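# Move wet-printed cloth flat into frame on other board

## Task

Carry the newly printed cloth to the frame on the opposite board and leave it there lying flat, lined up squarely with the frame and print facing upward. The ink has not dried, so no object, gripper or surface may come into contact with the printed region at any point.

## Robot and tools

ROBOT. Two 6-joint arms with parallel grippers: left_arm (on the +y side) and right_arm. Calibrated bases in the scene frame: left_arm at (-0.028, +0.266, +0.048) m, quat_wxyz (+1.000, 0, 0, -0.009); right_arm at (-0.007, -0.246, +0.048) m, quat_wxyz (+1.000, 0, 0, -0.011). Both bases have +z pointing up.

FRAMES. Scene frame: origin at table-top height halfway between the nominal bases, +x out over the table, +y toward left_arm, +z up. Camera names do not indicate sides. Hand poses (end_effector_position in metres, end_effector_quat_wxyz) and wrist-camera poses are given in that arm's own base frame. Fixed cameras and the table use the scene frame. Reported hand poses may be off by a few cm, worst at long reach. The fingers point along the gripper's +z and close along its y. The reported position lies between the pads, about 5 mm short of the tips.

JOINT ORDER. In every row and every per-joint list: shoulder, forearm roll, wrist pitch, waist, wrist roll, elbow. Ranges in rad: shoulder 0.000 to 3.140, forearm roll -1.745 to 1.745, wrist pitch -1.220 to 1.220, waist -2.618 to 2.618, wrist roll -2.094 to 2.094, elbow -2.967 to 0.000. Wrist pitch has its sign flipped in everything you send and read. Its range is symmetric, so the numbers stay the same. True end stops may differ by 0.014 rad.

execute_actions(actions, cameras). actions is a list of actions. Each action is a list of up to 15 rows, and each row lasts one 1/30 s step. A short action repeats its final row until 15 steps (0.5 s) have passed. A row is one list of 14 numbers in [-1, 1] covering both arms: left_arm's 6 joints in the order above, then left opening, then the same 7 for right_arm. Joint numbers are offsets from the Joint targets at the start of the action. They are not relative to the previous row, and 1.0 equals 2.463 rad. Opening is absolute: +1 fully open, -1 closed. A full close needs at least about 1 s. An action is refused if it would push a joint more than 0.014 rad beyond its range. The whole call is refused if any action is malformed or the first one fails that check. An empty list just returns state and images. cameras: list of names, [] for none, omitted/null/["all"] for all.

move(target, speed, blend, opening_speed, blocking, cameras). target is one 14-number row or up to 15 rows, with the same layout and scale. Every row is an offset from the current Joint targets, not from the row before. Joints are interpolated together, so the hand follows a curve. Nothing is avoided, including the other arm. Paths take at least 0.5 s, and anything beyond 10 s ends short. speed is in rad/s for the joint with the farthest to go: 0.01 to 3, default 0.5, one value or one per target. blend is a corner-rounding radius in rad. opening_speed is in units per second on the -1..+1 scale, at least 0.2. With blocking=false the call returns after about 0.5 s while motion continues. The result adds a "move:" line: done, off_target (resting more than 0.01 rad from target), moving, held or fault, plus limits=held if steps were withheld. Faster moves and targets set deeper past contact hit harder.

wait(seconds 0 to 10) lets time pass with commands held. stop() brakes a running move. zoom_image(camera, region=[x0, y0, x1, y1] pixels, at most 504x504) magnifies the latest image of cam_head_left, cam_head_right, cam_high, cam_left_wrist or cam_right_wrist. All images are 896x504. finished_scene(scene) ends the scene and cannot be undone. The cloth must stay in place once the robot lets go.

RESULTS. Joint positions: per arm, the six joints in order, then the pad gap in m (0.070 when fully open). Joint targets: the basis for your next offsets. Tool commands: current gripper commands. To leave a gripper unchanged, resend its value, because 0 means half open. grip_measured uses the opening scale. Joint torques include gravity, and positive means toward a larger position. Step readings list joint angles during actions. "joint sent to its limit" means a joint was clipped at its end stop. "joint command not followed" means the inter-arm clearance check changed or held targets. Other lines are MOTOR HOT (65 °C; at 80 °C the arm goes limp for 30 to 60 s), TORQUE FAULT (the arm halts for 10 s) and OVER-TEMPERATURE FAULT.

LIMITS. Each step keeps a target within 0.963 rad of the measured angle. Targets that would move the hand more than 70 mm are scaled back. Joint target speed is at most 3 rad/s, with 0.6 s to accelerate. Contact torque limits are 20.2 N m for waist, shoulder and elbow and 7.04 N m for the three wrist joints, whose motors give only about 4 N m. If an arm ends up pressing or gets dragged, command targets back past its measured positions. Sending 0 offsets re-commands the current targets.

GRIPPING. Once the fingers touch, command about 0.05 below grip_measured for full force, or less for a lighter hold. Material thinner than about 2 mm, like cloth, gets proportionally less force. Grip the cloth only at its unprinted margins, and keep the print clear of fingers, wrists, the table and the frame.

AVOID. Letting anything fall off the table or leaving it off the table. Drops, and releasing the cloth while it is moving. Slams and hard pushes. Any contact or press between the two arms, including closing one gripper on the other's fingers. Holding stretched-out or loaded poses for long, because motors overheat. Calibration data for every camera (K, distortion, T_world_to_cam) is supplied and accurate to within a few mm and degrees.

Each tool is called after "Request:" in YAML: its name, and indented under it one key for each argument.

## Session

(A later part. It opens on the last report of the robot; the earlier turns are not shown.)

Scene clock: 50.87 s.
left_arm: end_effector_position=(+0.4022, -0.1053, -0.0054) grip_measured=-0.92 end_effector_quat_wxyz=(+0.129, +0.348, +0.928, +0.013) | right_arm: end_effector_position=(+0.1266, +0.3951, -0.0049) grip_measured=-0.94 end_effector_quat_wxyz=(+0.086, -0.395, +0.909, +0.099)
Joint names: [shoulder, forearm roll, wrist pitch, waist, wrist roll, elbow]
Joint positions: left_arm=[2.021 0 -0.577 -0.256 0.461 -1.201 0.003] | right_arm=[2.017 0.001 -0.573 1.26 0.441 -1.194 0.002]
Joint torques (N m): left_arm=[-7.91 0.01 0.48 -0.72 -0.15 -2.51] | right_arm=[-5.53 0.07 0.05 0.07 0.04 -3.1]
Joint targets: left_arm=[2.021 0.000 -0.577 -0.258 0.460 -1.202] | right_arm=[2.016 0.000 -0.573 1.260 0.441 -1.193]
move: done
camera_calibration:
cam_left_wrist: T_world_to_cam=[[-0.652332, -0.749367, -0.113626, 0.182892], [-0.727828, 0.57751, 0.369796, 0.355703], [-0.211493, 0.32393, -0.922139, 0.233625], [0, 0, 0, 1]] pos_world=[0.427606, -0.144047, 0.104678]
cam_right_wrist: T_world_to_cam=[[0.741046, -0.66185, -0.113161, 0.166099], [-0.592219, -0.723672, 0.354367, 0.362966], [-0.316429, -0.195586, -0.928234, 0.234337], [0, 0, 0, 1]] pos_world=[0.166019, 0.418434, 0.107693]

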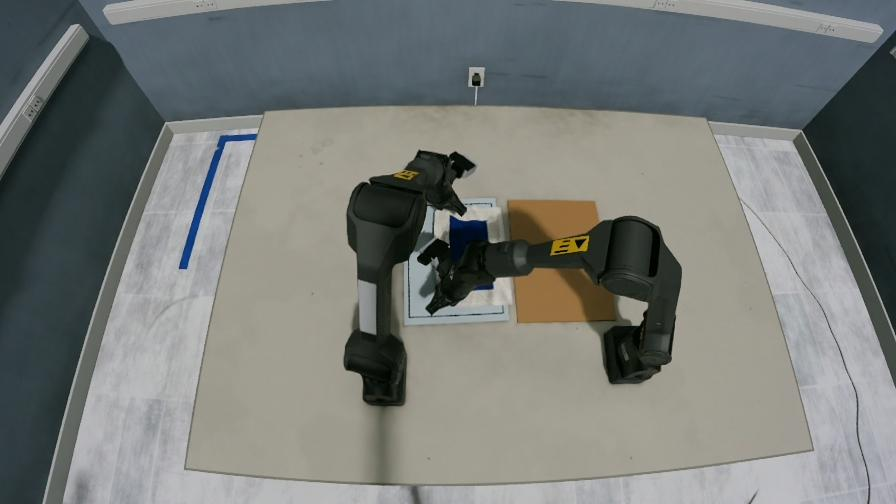

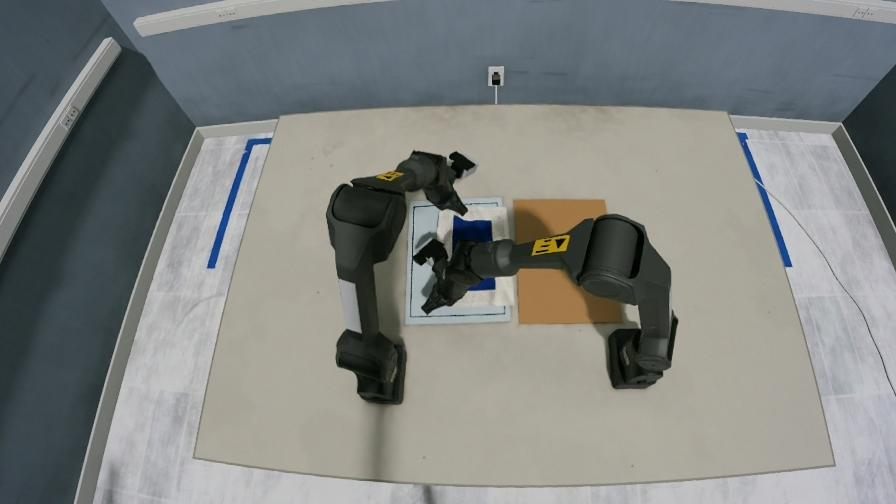

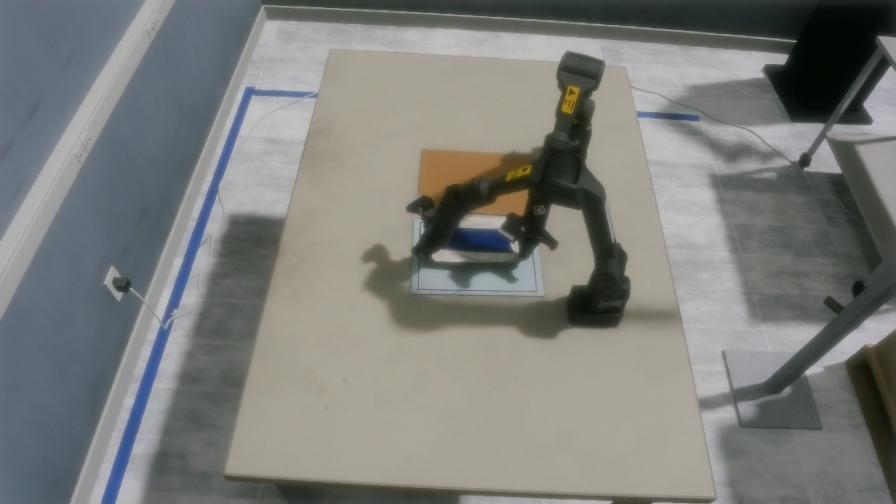

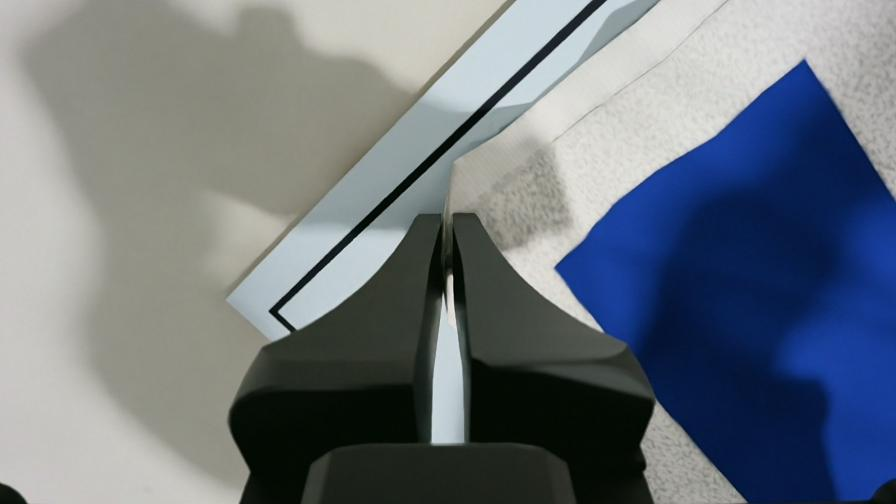

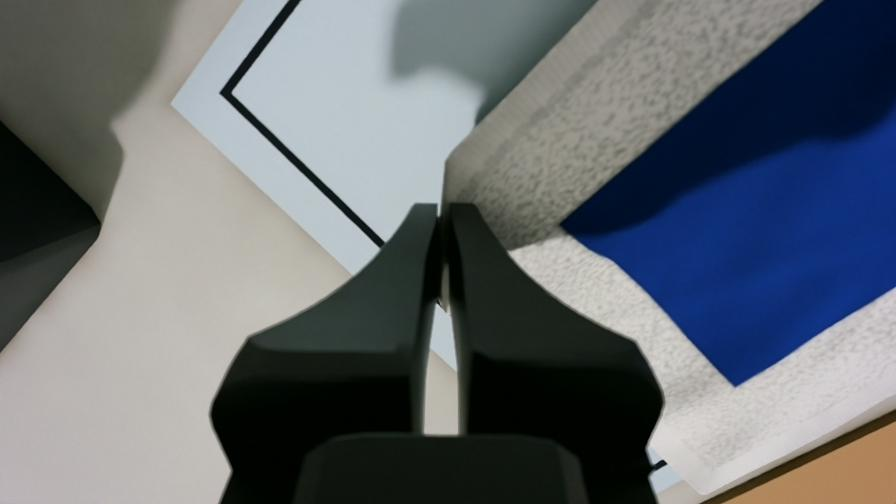

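Request:
move:
  target: [-0.0104,0,0.0186,0.0315,0.0296,0.0291,-1,0.0216,0,0.0398,0.0084,0.0065,-0.0171,-1]
  speed: 0.08

Request:
zoom_image:
  camera: "cam_head_left"
  region: [395, 190, 525, 330]

Request:
zoom_image:
  camera: "cam_high"
  region: [400, 190, 560, 310]

Scene clock: 63.80 s.
left_arm: end_effector_position=(+0.3960, -0.0720, -0.0104) grip_measured=-0.93 end_effector_quat_wxyz=(+0.128, +0.346, +0.929, +0.023) | right_arm: end_effector_position=(+0.1268, +0.4249, -0.0102) grip_measured=-0.94 end_effector_quat_wxyz=(+0.112, -0.394, +0.902, +0.133)
Joint names: [shoulder, forearm roll, wrist pitch, waist, wrist roll, elbow]
Joint positions: left_arm=[1.996 0 -0.532 -0.18 0.534 -1.13 0.003] | right_arm=[2.069 0.001 -0.474 1.281 0.456 -1.234 0.002]
Joint torques (N m): left_arm=[-7.9 0.1 0.43 0.2 -0.07 -2.12] | right_arm=[-5.5 0.04 0.11 0.12 0.03 -3.93]
Joint targets: left_arm=[1.996 0.000 -0.531 -0.180 0.533 -1.130] | right_arm=[2.069 0.000 -0.475 1.281 0.457 -1.235]
move: done
camera_calibration:
cam_left_wrist: T_world_to_cam=[[-0.647085, -0.751303, -0.129707, 0.200796], [-0.7329, 0.566085, 0.377366, 0.335087], [-0.210091, 0.33925, -0.916936, 0.217473], [0, 0, 0, 1]] pos_world=[0.421206, -0.112607, 0.0990033]
cam_right_wrist: T_world_to_cam=[[0.747575, -0.646557, -0.151972, 0.177414], [-0.594698, -0.753499, 0.280308, 0.398701], [-0.295746, -0.119174, -0.947804, 0.20001], [0, 0, 0, 1]] pos_world=[0.163628, 0.438965, 0.104773]

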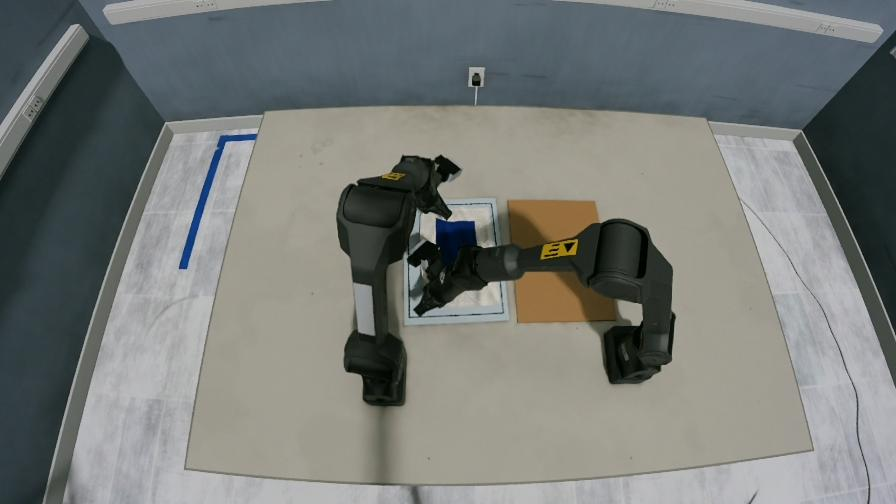

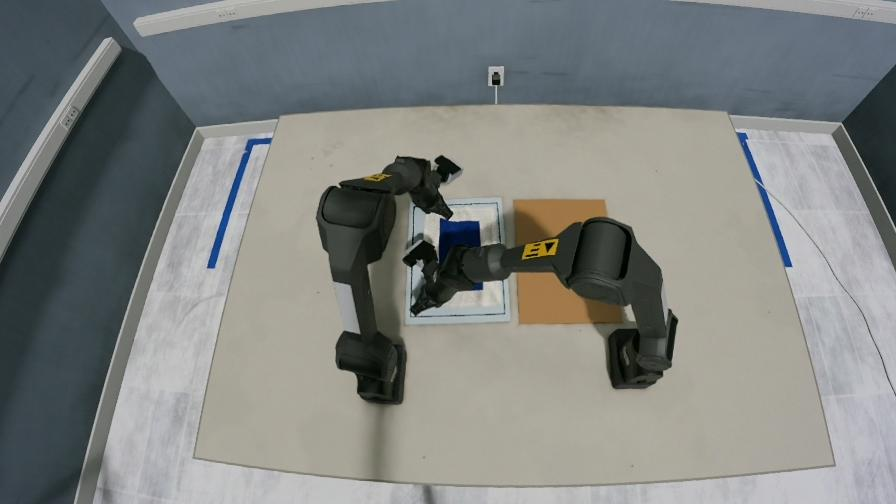

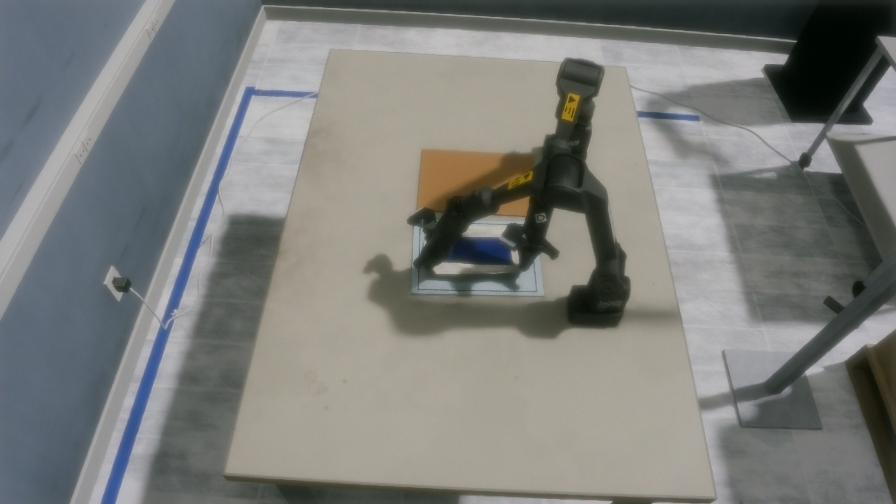

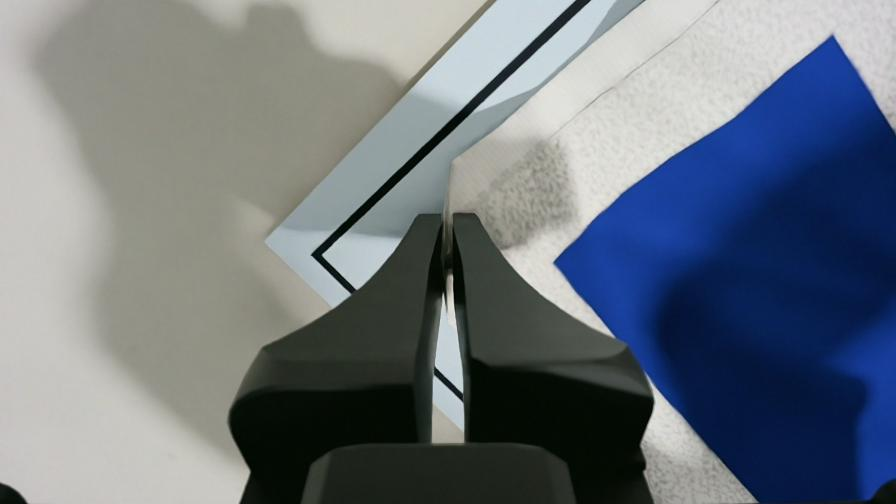

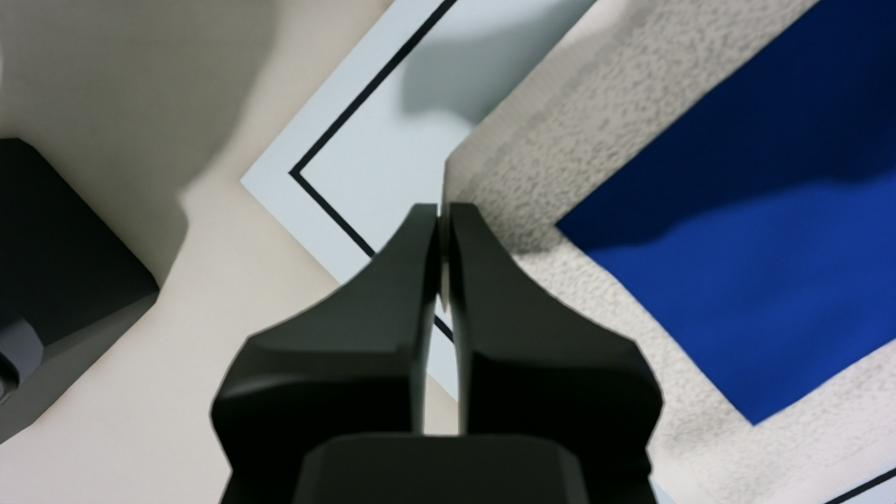

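Scaled by 3.600.

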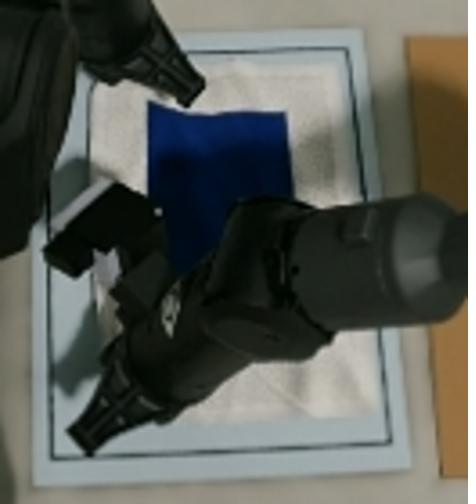

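Scaled by 3.150.

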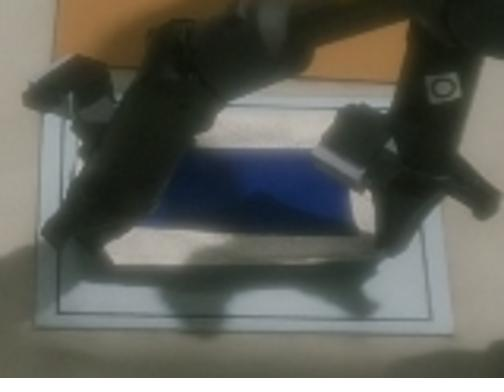

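Request:
move:
  target:
    - [-0.0014,0,0.0070,0.0116,0.0097,0.0080,-1,0.0100,0,0.0173,0.0026,0.0004,-0.0069,-1]
    - [0.0116,0,0.0311,0.0133,0.0114,0.0192,-1,0.0223,0,0.0754,0.0015,-0.0004,0.0177,-1]
  speed: 0.06
  cameras: ["cam_head_left","cam_high","cam_left_wrist","cam_right_wrist"]

Request:
zoom_image:
  camera: "cam_head_left"
  region: [395, 190, 525, 330]

Request:
zoom_image:
  camera: "cam_high"
  region: [400, 190, 560, 310]

Scene clock: 73.07 s.
left_arm: end_effector_position=(+0.3925, -0.0585, -0.0290) grip_measured=-0.93 end_effector_quat_wxyz=(+0.127, +0.344, +0.930, +0.027) | right_arm: end_effector_position=(+0.1289, +0.4402, -0.0299) grip_measured=-0.94 end_effector_quat_wxyz=(+0.140, -0.393, +0.893, +0.167)
Joint names: [shoulder, forearm roll, wrist pitch, waist, wrist roll, elbow]
Joint positions: left_arm=[2.024 0 -0.455 -0.148 0.561 -1.083 0.003] | right_arm=[2.122 0.001 -0.289 1.286 0.456 -1.193 0.002]
Joint torques (N m): left_arm=[-6.46 0.14 0.38 1 0.11 -1.6] | right_arm=[-2.67 -0.09 -0.04 -1.41 -0.11 -1.26]
Joint targets: left_arm=[2.024 0.000 -0.455 -0.147 0.561 -1.083] | right_arm=[2.124 0.000 -0.289 1.285 0.456 -1.191]
move: done
camera_calibration:
cam_left_wrist: T_world_to_cam=[[-0.642782, -0.753839, -0.136233, 0.204332], [-0.736701, 0.559548, 0.379707, 0.333121], [-0.210009, 0.344432, -0.915021, 0.195476], [0, 0, 0, 1]] pos_world=[0.417803, -0.0996917, 0.0802129]
cam_right_wrist: T_world_to_cam=[[0.755195, -0.6279, -0.188207, 0.172341], [-0.597095, -0.777416, 0.197743, 0.425342], [-0.270478, -0.0369569, -0.962017, 0.143896], [0, 0, 0, 1]] pos_world=[0.162739, 0.444199, 0.086758]
Images, in order (width x height): cam_head_left 896x504, cam_high 896x504, cam_left_wrist 896x504, cam_right_wrist 896x504.

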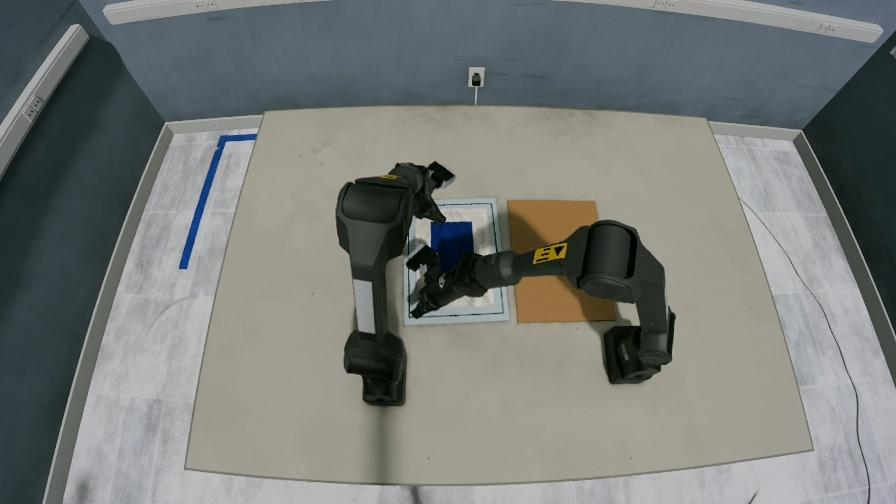

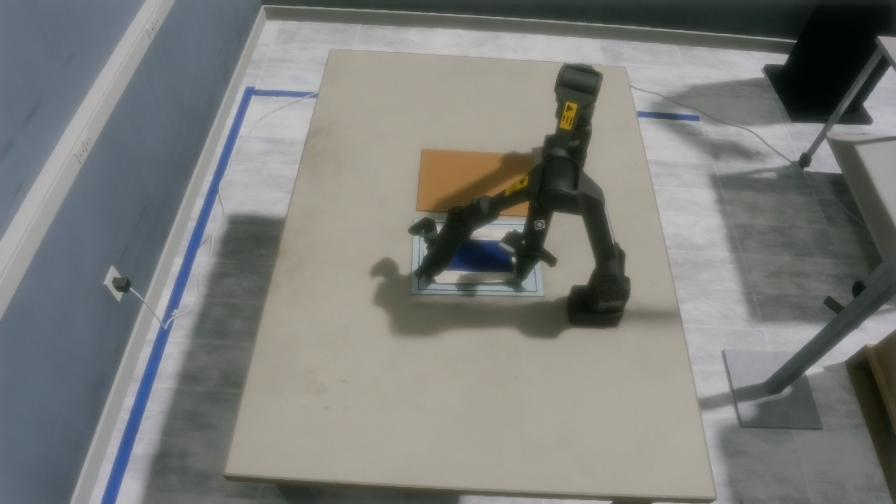

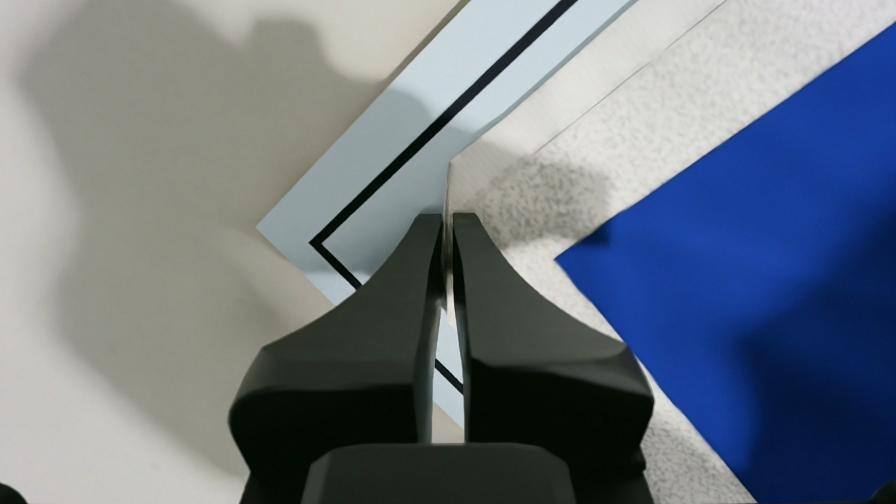

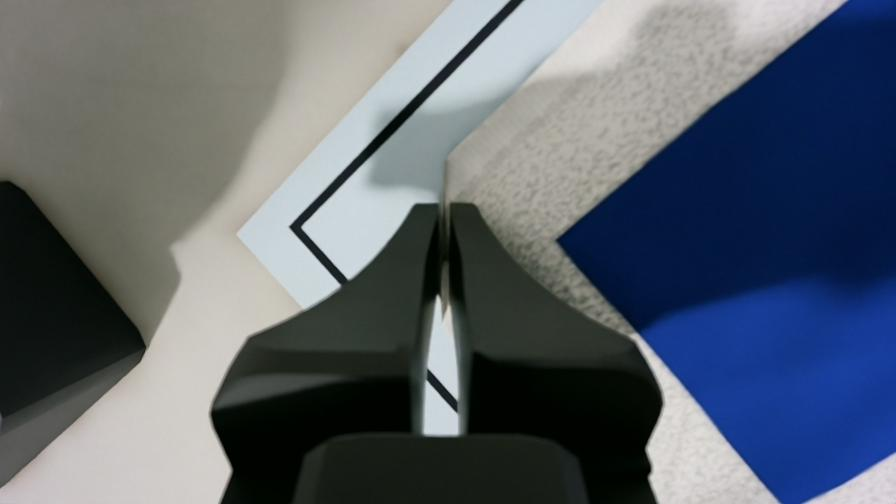

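Scaled by 3.600.

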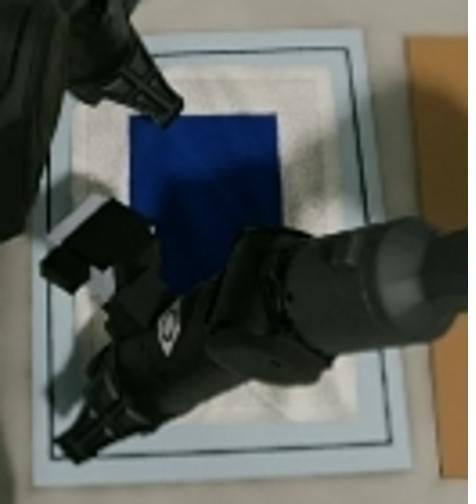

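Scaled by 3.150.

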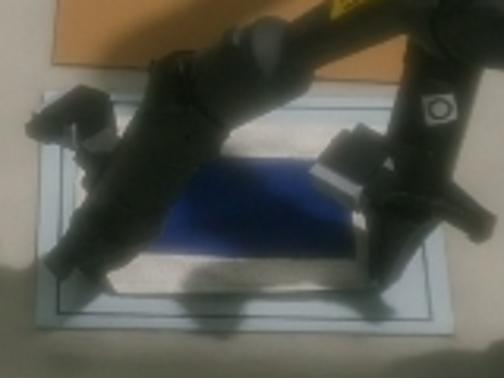

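Request:
move:
  target: [0,0,0,0,0,0,-0.72,0,0,0,0,0,0,-0.72]
  opening_speed: 0.3
  cameras: ["cam_left_wrist","cam_right_wrist"]

Request:
move:
  target: [-0.0147,0,-0.0207,0,0,-0.006,-0.5,-0.0139,0,-0.0186,0,0,-0.0048,-0.5]
  speed: 0.1
  opening_speed: 0.4
  cameras: ["cam_left_wrist","cam_right_wrist"]

Request:
move:
  target: [-0.0441,0,-0.0621,0,0,-0.018,0.2,-0.0417,0,-0.0558,0,0,-0.0144,0.2]
  speed: 0.2
  opening_speed: 0.6
  cameras: ["cam_left_wrist","cam_right_wrist"]

Scene clock: 76.87 s.
left_arm: end_effector_position=(+0.3925, -0.0585, -0.0290) grip_measured=-0.72 end_effector_quat_wxyz=(+0.127, +0.344, +0.930, +0.027) | right_arm: end_effector_position=(+0.1289, +0.4390, -0.0313) grip_measured=-0.72 end_effector_quat_wxyz=(+0.139, -0.393, +0.894, +0.165)
Joint names: [shoulder, forearm roll, wrist pitch, waist, wrist roll, elbow]
Joint positions: left_arm=[2.024 0 -0.455 -0.148 0.561 -1.083 0.01] | right_arm=[2.124 0.001 -0.289 1.285 0.456 -1.191 0.01]
Joint torques (N m): left_arm=[-7.21 0.03 0.31 0.72 0.04 -1.88] | right_arm=[-4.05 -0.25 -0.73 -1.5 -0.08 -1.45]
Joint targets: left_arm=[2.024 0.000 -0.455 -0.147 0.561 -1.083] | right_arm=[2.124 0.000 -0.289 1.285 0.456 -1.191]
move: done
camera_calibration:
cam_left_wrist: T_world_to_cam=[[-0.642782, -0.753839, -0.136233, 0.204332], [-0.736701, 0.559548, 0.379707, 0.333121], [-0.210009, 0.344432, -0.915021, 0.195476], [0, 0, 0, 1]] pos_world=[0.417803, -0.0996917, 0.0802129]
cam_right_wrist: T_world_to_cam=[[0.75443, -0.629347, -0.186433, 0.172083], [-0.597474, -0.776044, 0.201941, 0.424307], [-0.271771, -0.0409613, -0.96149, 0.144424], [0, 0, 0, 1]] pos_world=[0.162938, 0.443497, 0.0852587]
Images, in order (width x height): cam_left_wrist 896x504, cam_right_wrist 896x504.

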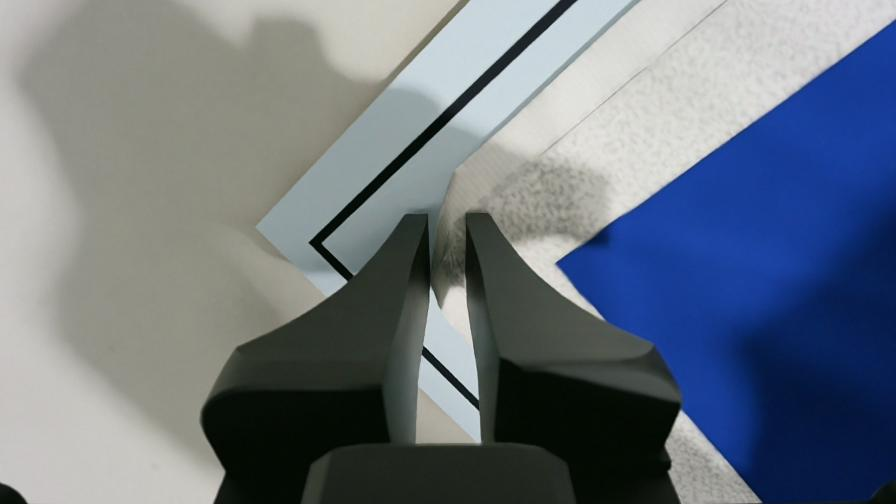

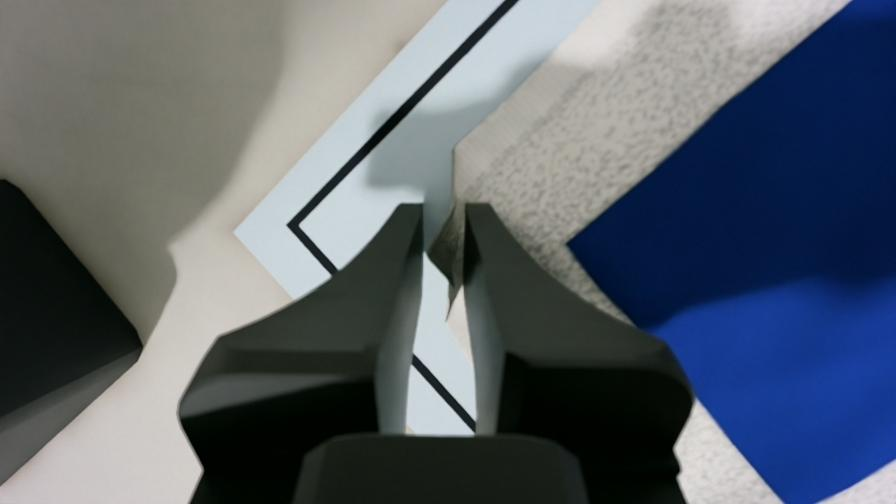

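Scene clock: 77.63 s.
left_arm: end_effector_position=(+0.3923, -0.0585, -0.0139) grip_measured=-0.50 end_effector_quat_wxyz=(+0.127, +0.344, +0.930, +0.027) | right_arm: end_effector_position=(+0.1290, +0.4390, -0.0166) grip_measured=-0.50 end_effector_quat_wxyz=(+0.139, -0.393, +0.894, +0.165)
Joint names: [shoulder, forearm roll, wrist pitch, waist, wrist roll, elbow]
Joint positions: left_arm=[1.987 0 -0.507 -0.148 0.561 -1.097 0.018] | right_arm=[2.09 0 -0.336 1.285 0.456 -1.203 0.018]
Joint torques (N m): left_arm=[-7.19 0.01 0.42 0.67 0.02 -2.63] | right_arm=[-6.07 -0.03 0.62 -0.8 -0.06 -4.02]
Joint targets: left_arm=[1.988 0.000 -0.506 -0.147 0.561 -1.098] | right_arm=[2.090 0.000 -0.335 1.285 0.456 -1.203]
move: done
camera_calibration:
cam_left_wrist: T_world_to_cam=[[-0.642823, -0.753831, -0.13608, 0.206264], [-0.73661, 0.559567, 0.379855, 0.32719], [-0.2102, 0.344418, -0.914982, 0.209325], [0, 0, 0, 1]] pos_world=[0.417603, -0.0996917, 0.0953129]
cam_right_wrist: T_world_to_cam=[[0.754926, -0.628942, -0.185792, 0.17458], [-0.59707, -0.77634, 0.201997, 0.421457], [-0.271282, -0.0415617, -0.961602, 0.158856], [0, 0, 0, 1]] pos_world=[0.162939, 0.443597, 0.100059]
Images, in order (width x height): cam_left_wrist 896x504, cam_right_wrist 896x504.

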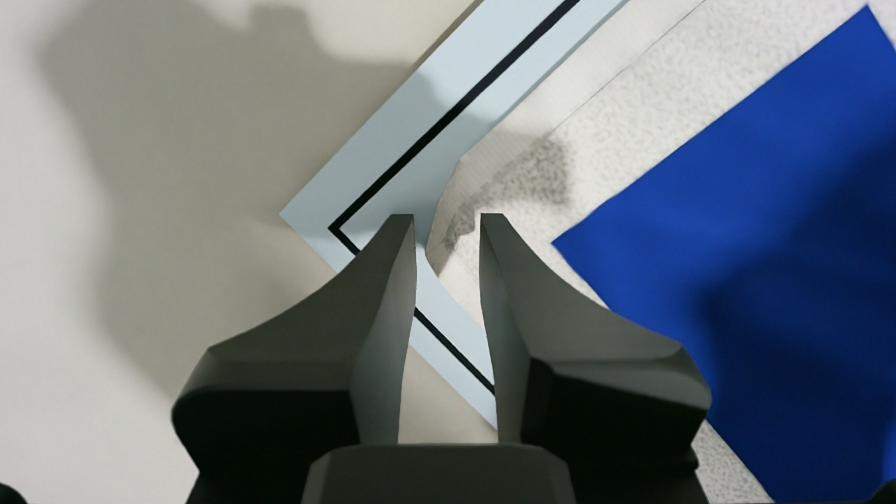

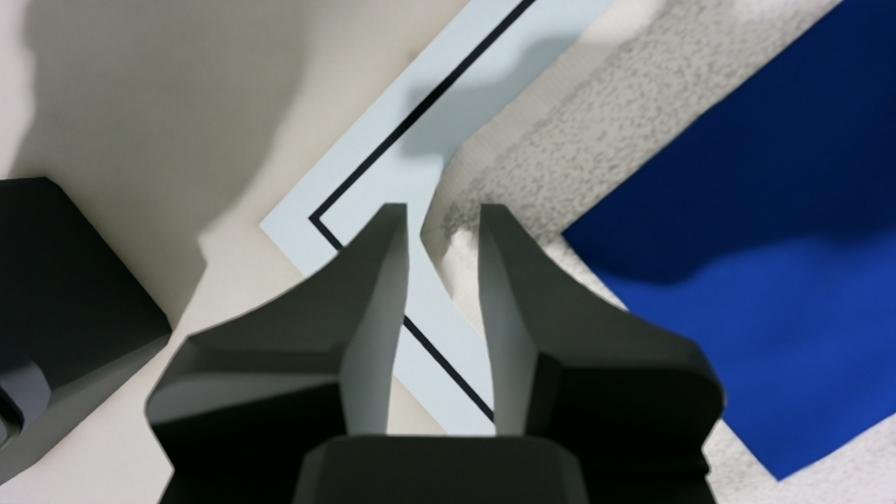

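Scene clock: 79.00 s.
left_arm: end_effector_position=(+0.3887, -0.0579, +0.0324) grip_measured=+0.20 end_effector_quat_wxyz=(+0.128, +0.344, +0.930, +0.027) | right_arm: end_effector_position=(+0.1282, +0.4363, +0.0283) grip_measured=+0.20 end_effector_quat_wxyz=(+0.140, -0.393, +0.894, +0.166)
Joint names: [shoulder, forearm roll, wrist pitch, waist, wrist roll, elbow]
Joint positions: left_arm=[1.878 0 -0.659 -0.148 0.561 -1.142 0.042] | right_arm=[1.987 0 -0.473 1.285 0.456 -1.239 0.042]
Joint torques (N m): left_arm=[-5.71 -0.04 0.43 0.57 0 -2.24] | right_arm=[-4.84 0.04 0.59 0.19 -0.05 -3.28]
Joint targets: left_arm=[1.879 0.000 -0.659 -0.147 0.561 -1.142] | right_arm=[1.987 0.000 -0.473 1.285 0.456 -1.239]
move: done
camera_calibration:
cam_left_wrist: T_world_to_cam=[[-0.642518, -0.753882, -0.137233, 0.210558], [-0.737445, 0.559692, 0.378047, 0.306974], [-0.208195, 0.344104, -0.915558, 0.249976], [0, 0, 0, 1]] pos_world=[0.413708, -0.0990925, 0.141712]
cam_right_wrist: T_world_to_cam=[[0.755034, -0.628567, -0.186622, 0.181653], [-0.597209, -0.776749, 0.200007, 0.410012], [-0.270676, -0.0395592, -0.961857, 0.20072], [0, 0, 0, 1]] pos_world=[0.162039, 0.440598, 0.144959]
Images, in order (width x height): cam_left_wrist 896x504, cam_right_wrist 896x504.

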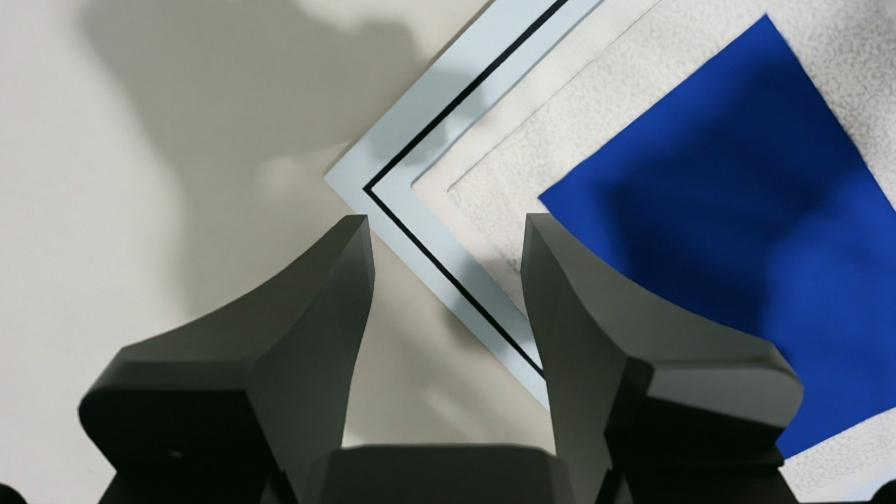

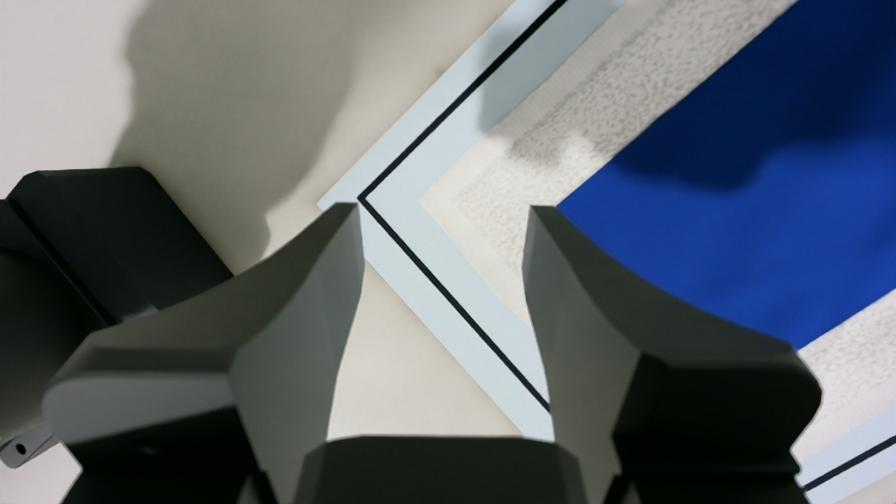

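Request:
move:
  target:
    - [-0.15,0,-0.06,0,0,0,0.2,-0.15,0,-0.06,0,0,0,0.2]
    - [-0.15,0,-0.06,0.4,0,0,0.2,-0.15,0,-0.06,-0.6,0,0,0.2]
  speed: 0.9
  blend: [0.05,0]
  cameras: ["cam_head_left","cam_high"]

Request:
zoom_image:
  camera: "cam_head_left"
  region: [395, 190, 525, 330]

Scene clock: 84.00 s.
left_arm: end_effector_position=(+0.2482, +0.2760, +0.1623) grip_measured=+0.20 end_effector_quat_wxyz=(+0.183, -0.134, +0.962, +0.154) | right_arm: end_effector_position=(+0.4259, -0.0833, +0.1771) grip_measured=+0.20 end_effector_quat_wxyz=(+0.321, +0.302, +0.897, +0.042)
Joint names: [shoulder, forearm roll, wrist pitch, waist, wrist roll, elbow]
Joint positions: left_arm=[1.51 0 -0.807 0.839 0.561 -1.141 0.042] | right_arm=[1.617 0 -0.62 -0.193 0.456 -1.239 0.042]
Joint torques (N m): left_arm=[-4.34 -0.03 0.56 -0.64 -0.1 -3.65] | right_arm=[-3.49 -0.03 0.68 0.33 -0.04 -4.33]
Joint targets: left_arm=[1.510 0.000 -0.807 0.838 0.561 -1.142] | right_arm=[1.618 0.000 -0.621 -0.193 0.456 -1.239]
move: done
Images, in order (width x height): cam_head_left 896x504, cam_high 896x504.

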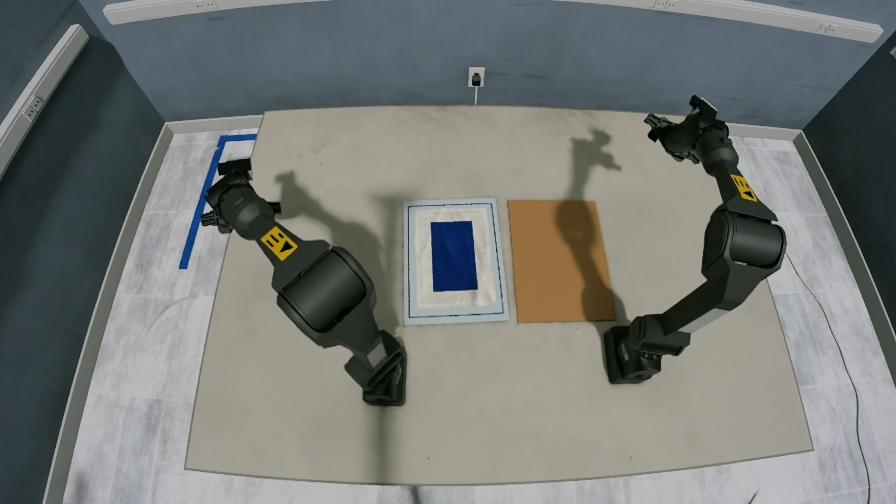

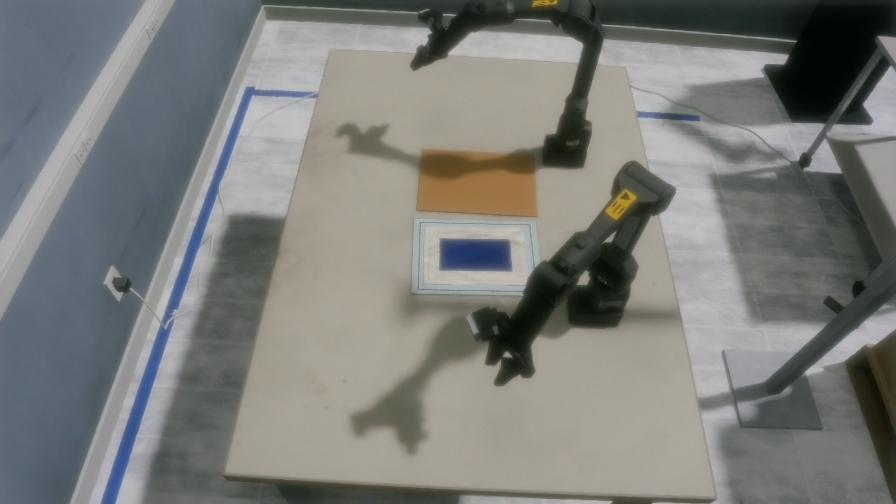

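Scaled by 3.600.

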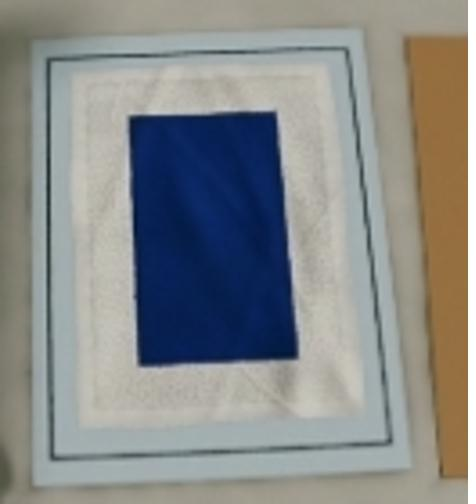

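Request:
finished_scene:
  scene: 2

The scene is finished: the task was done.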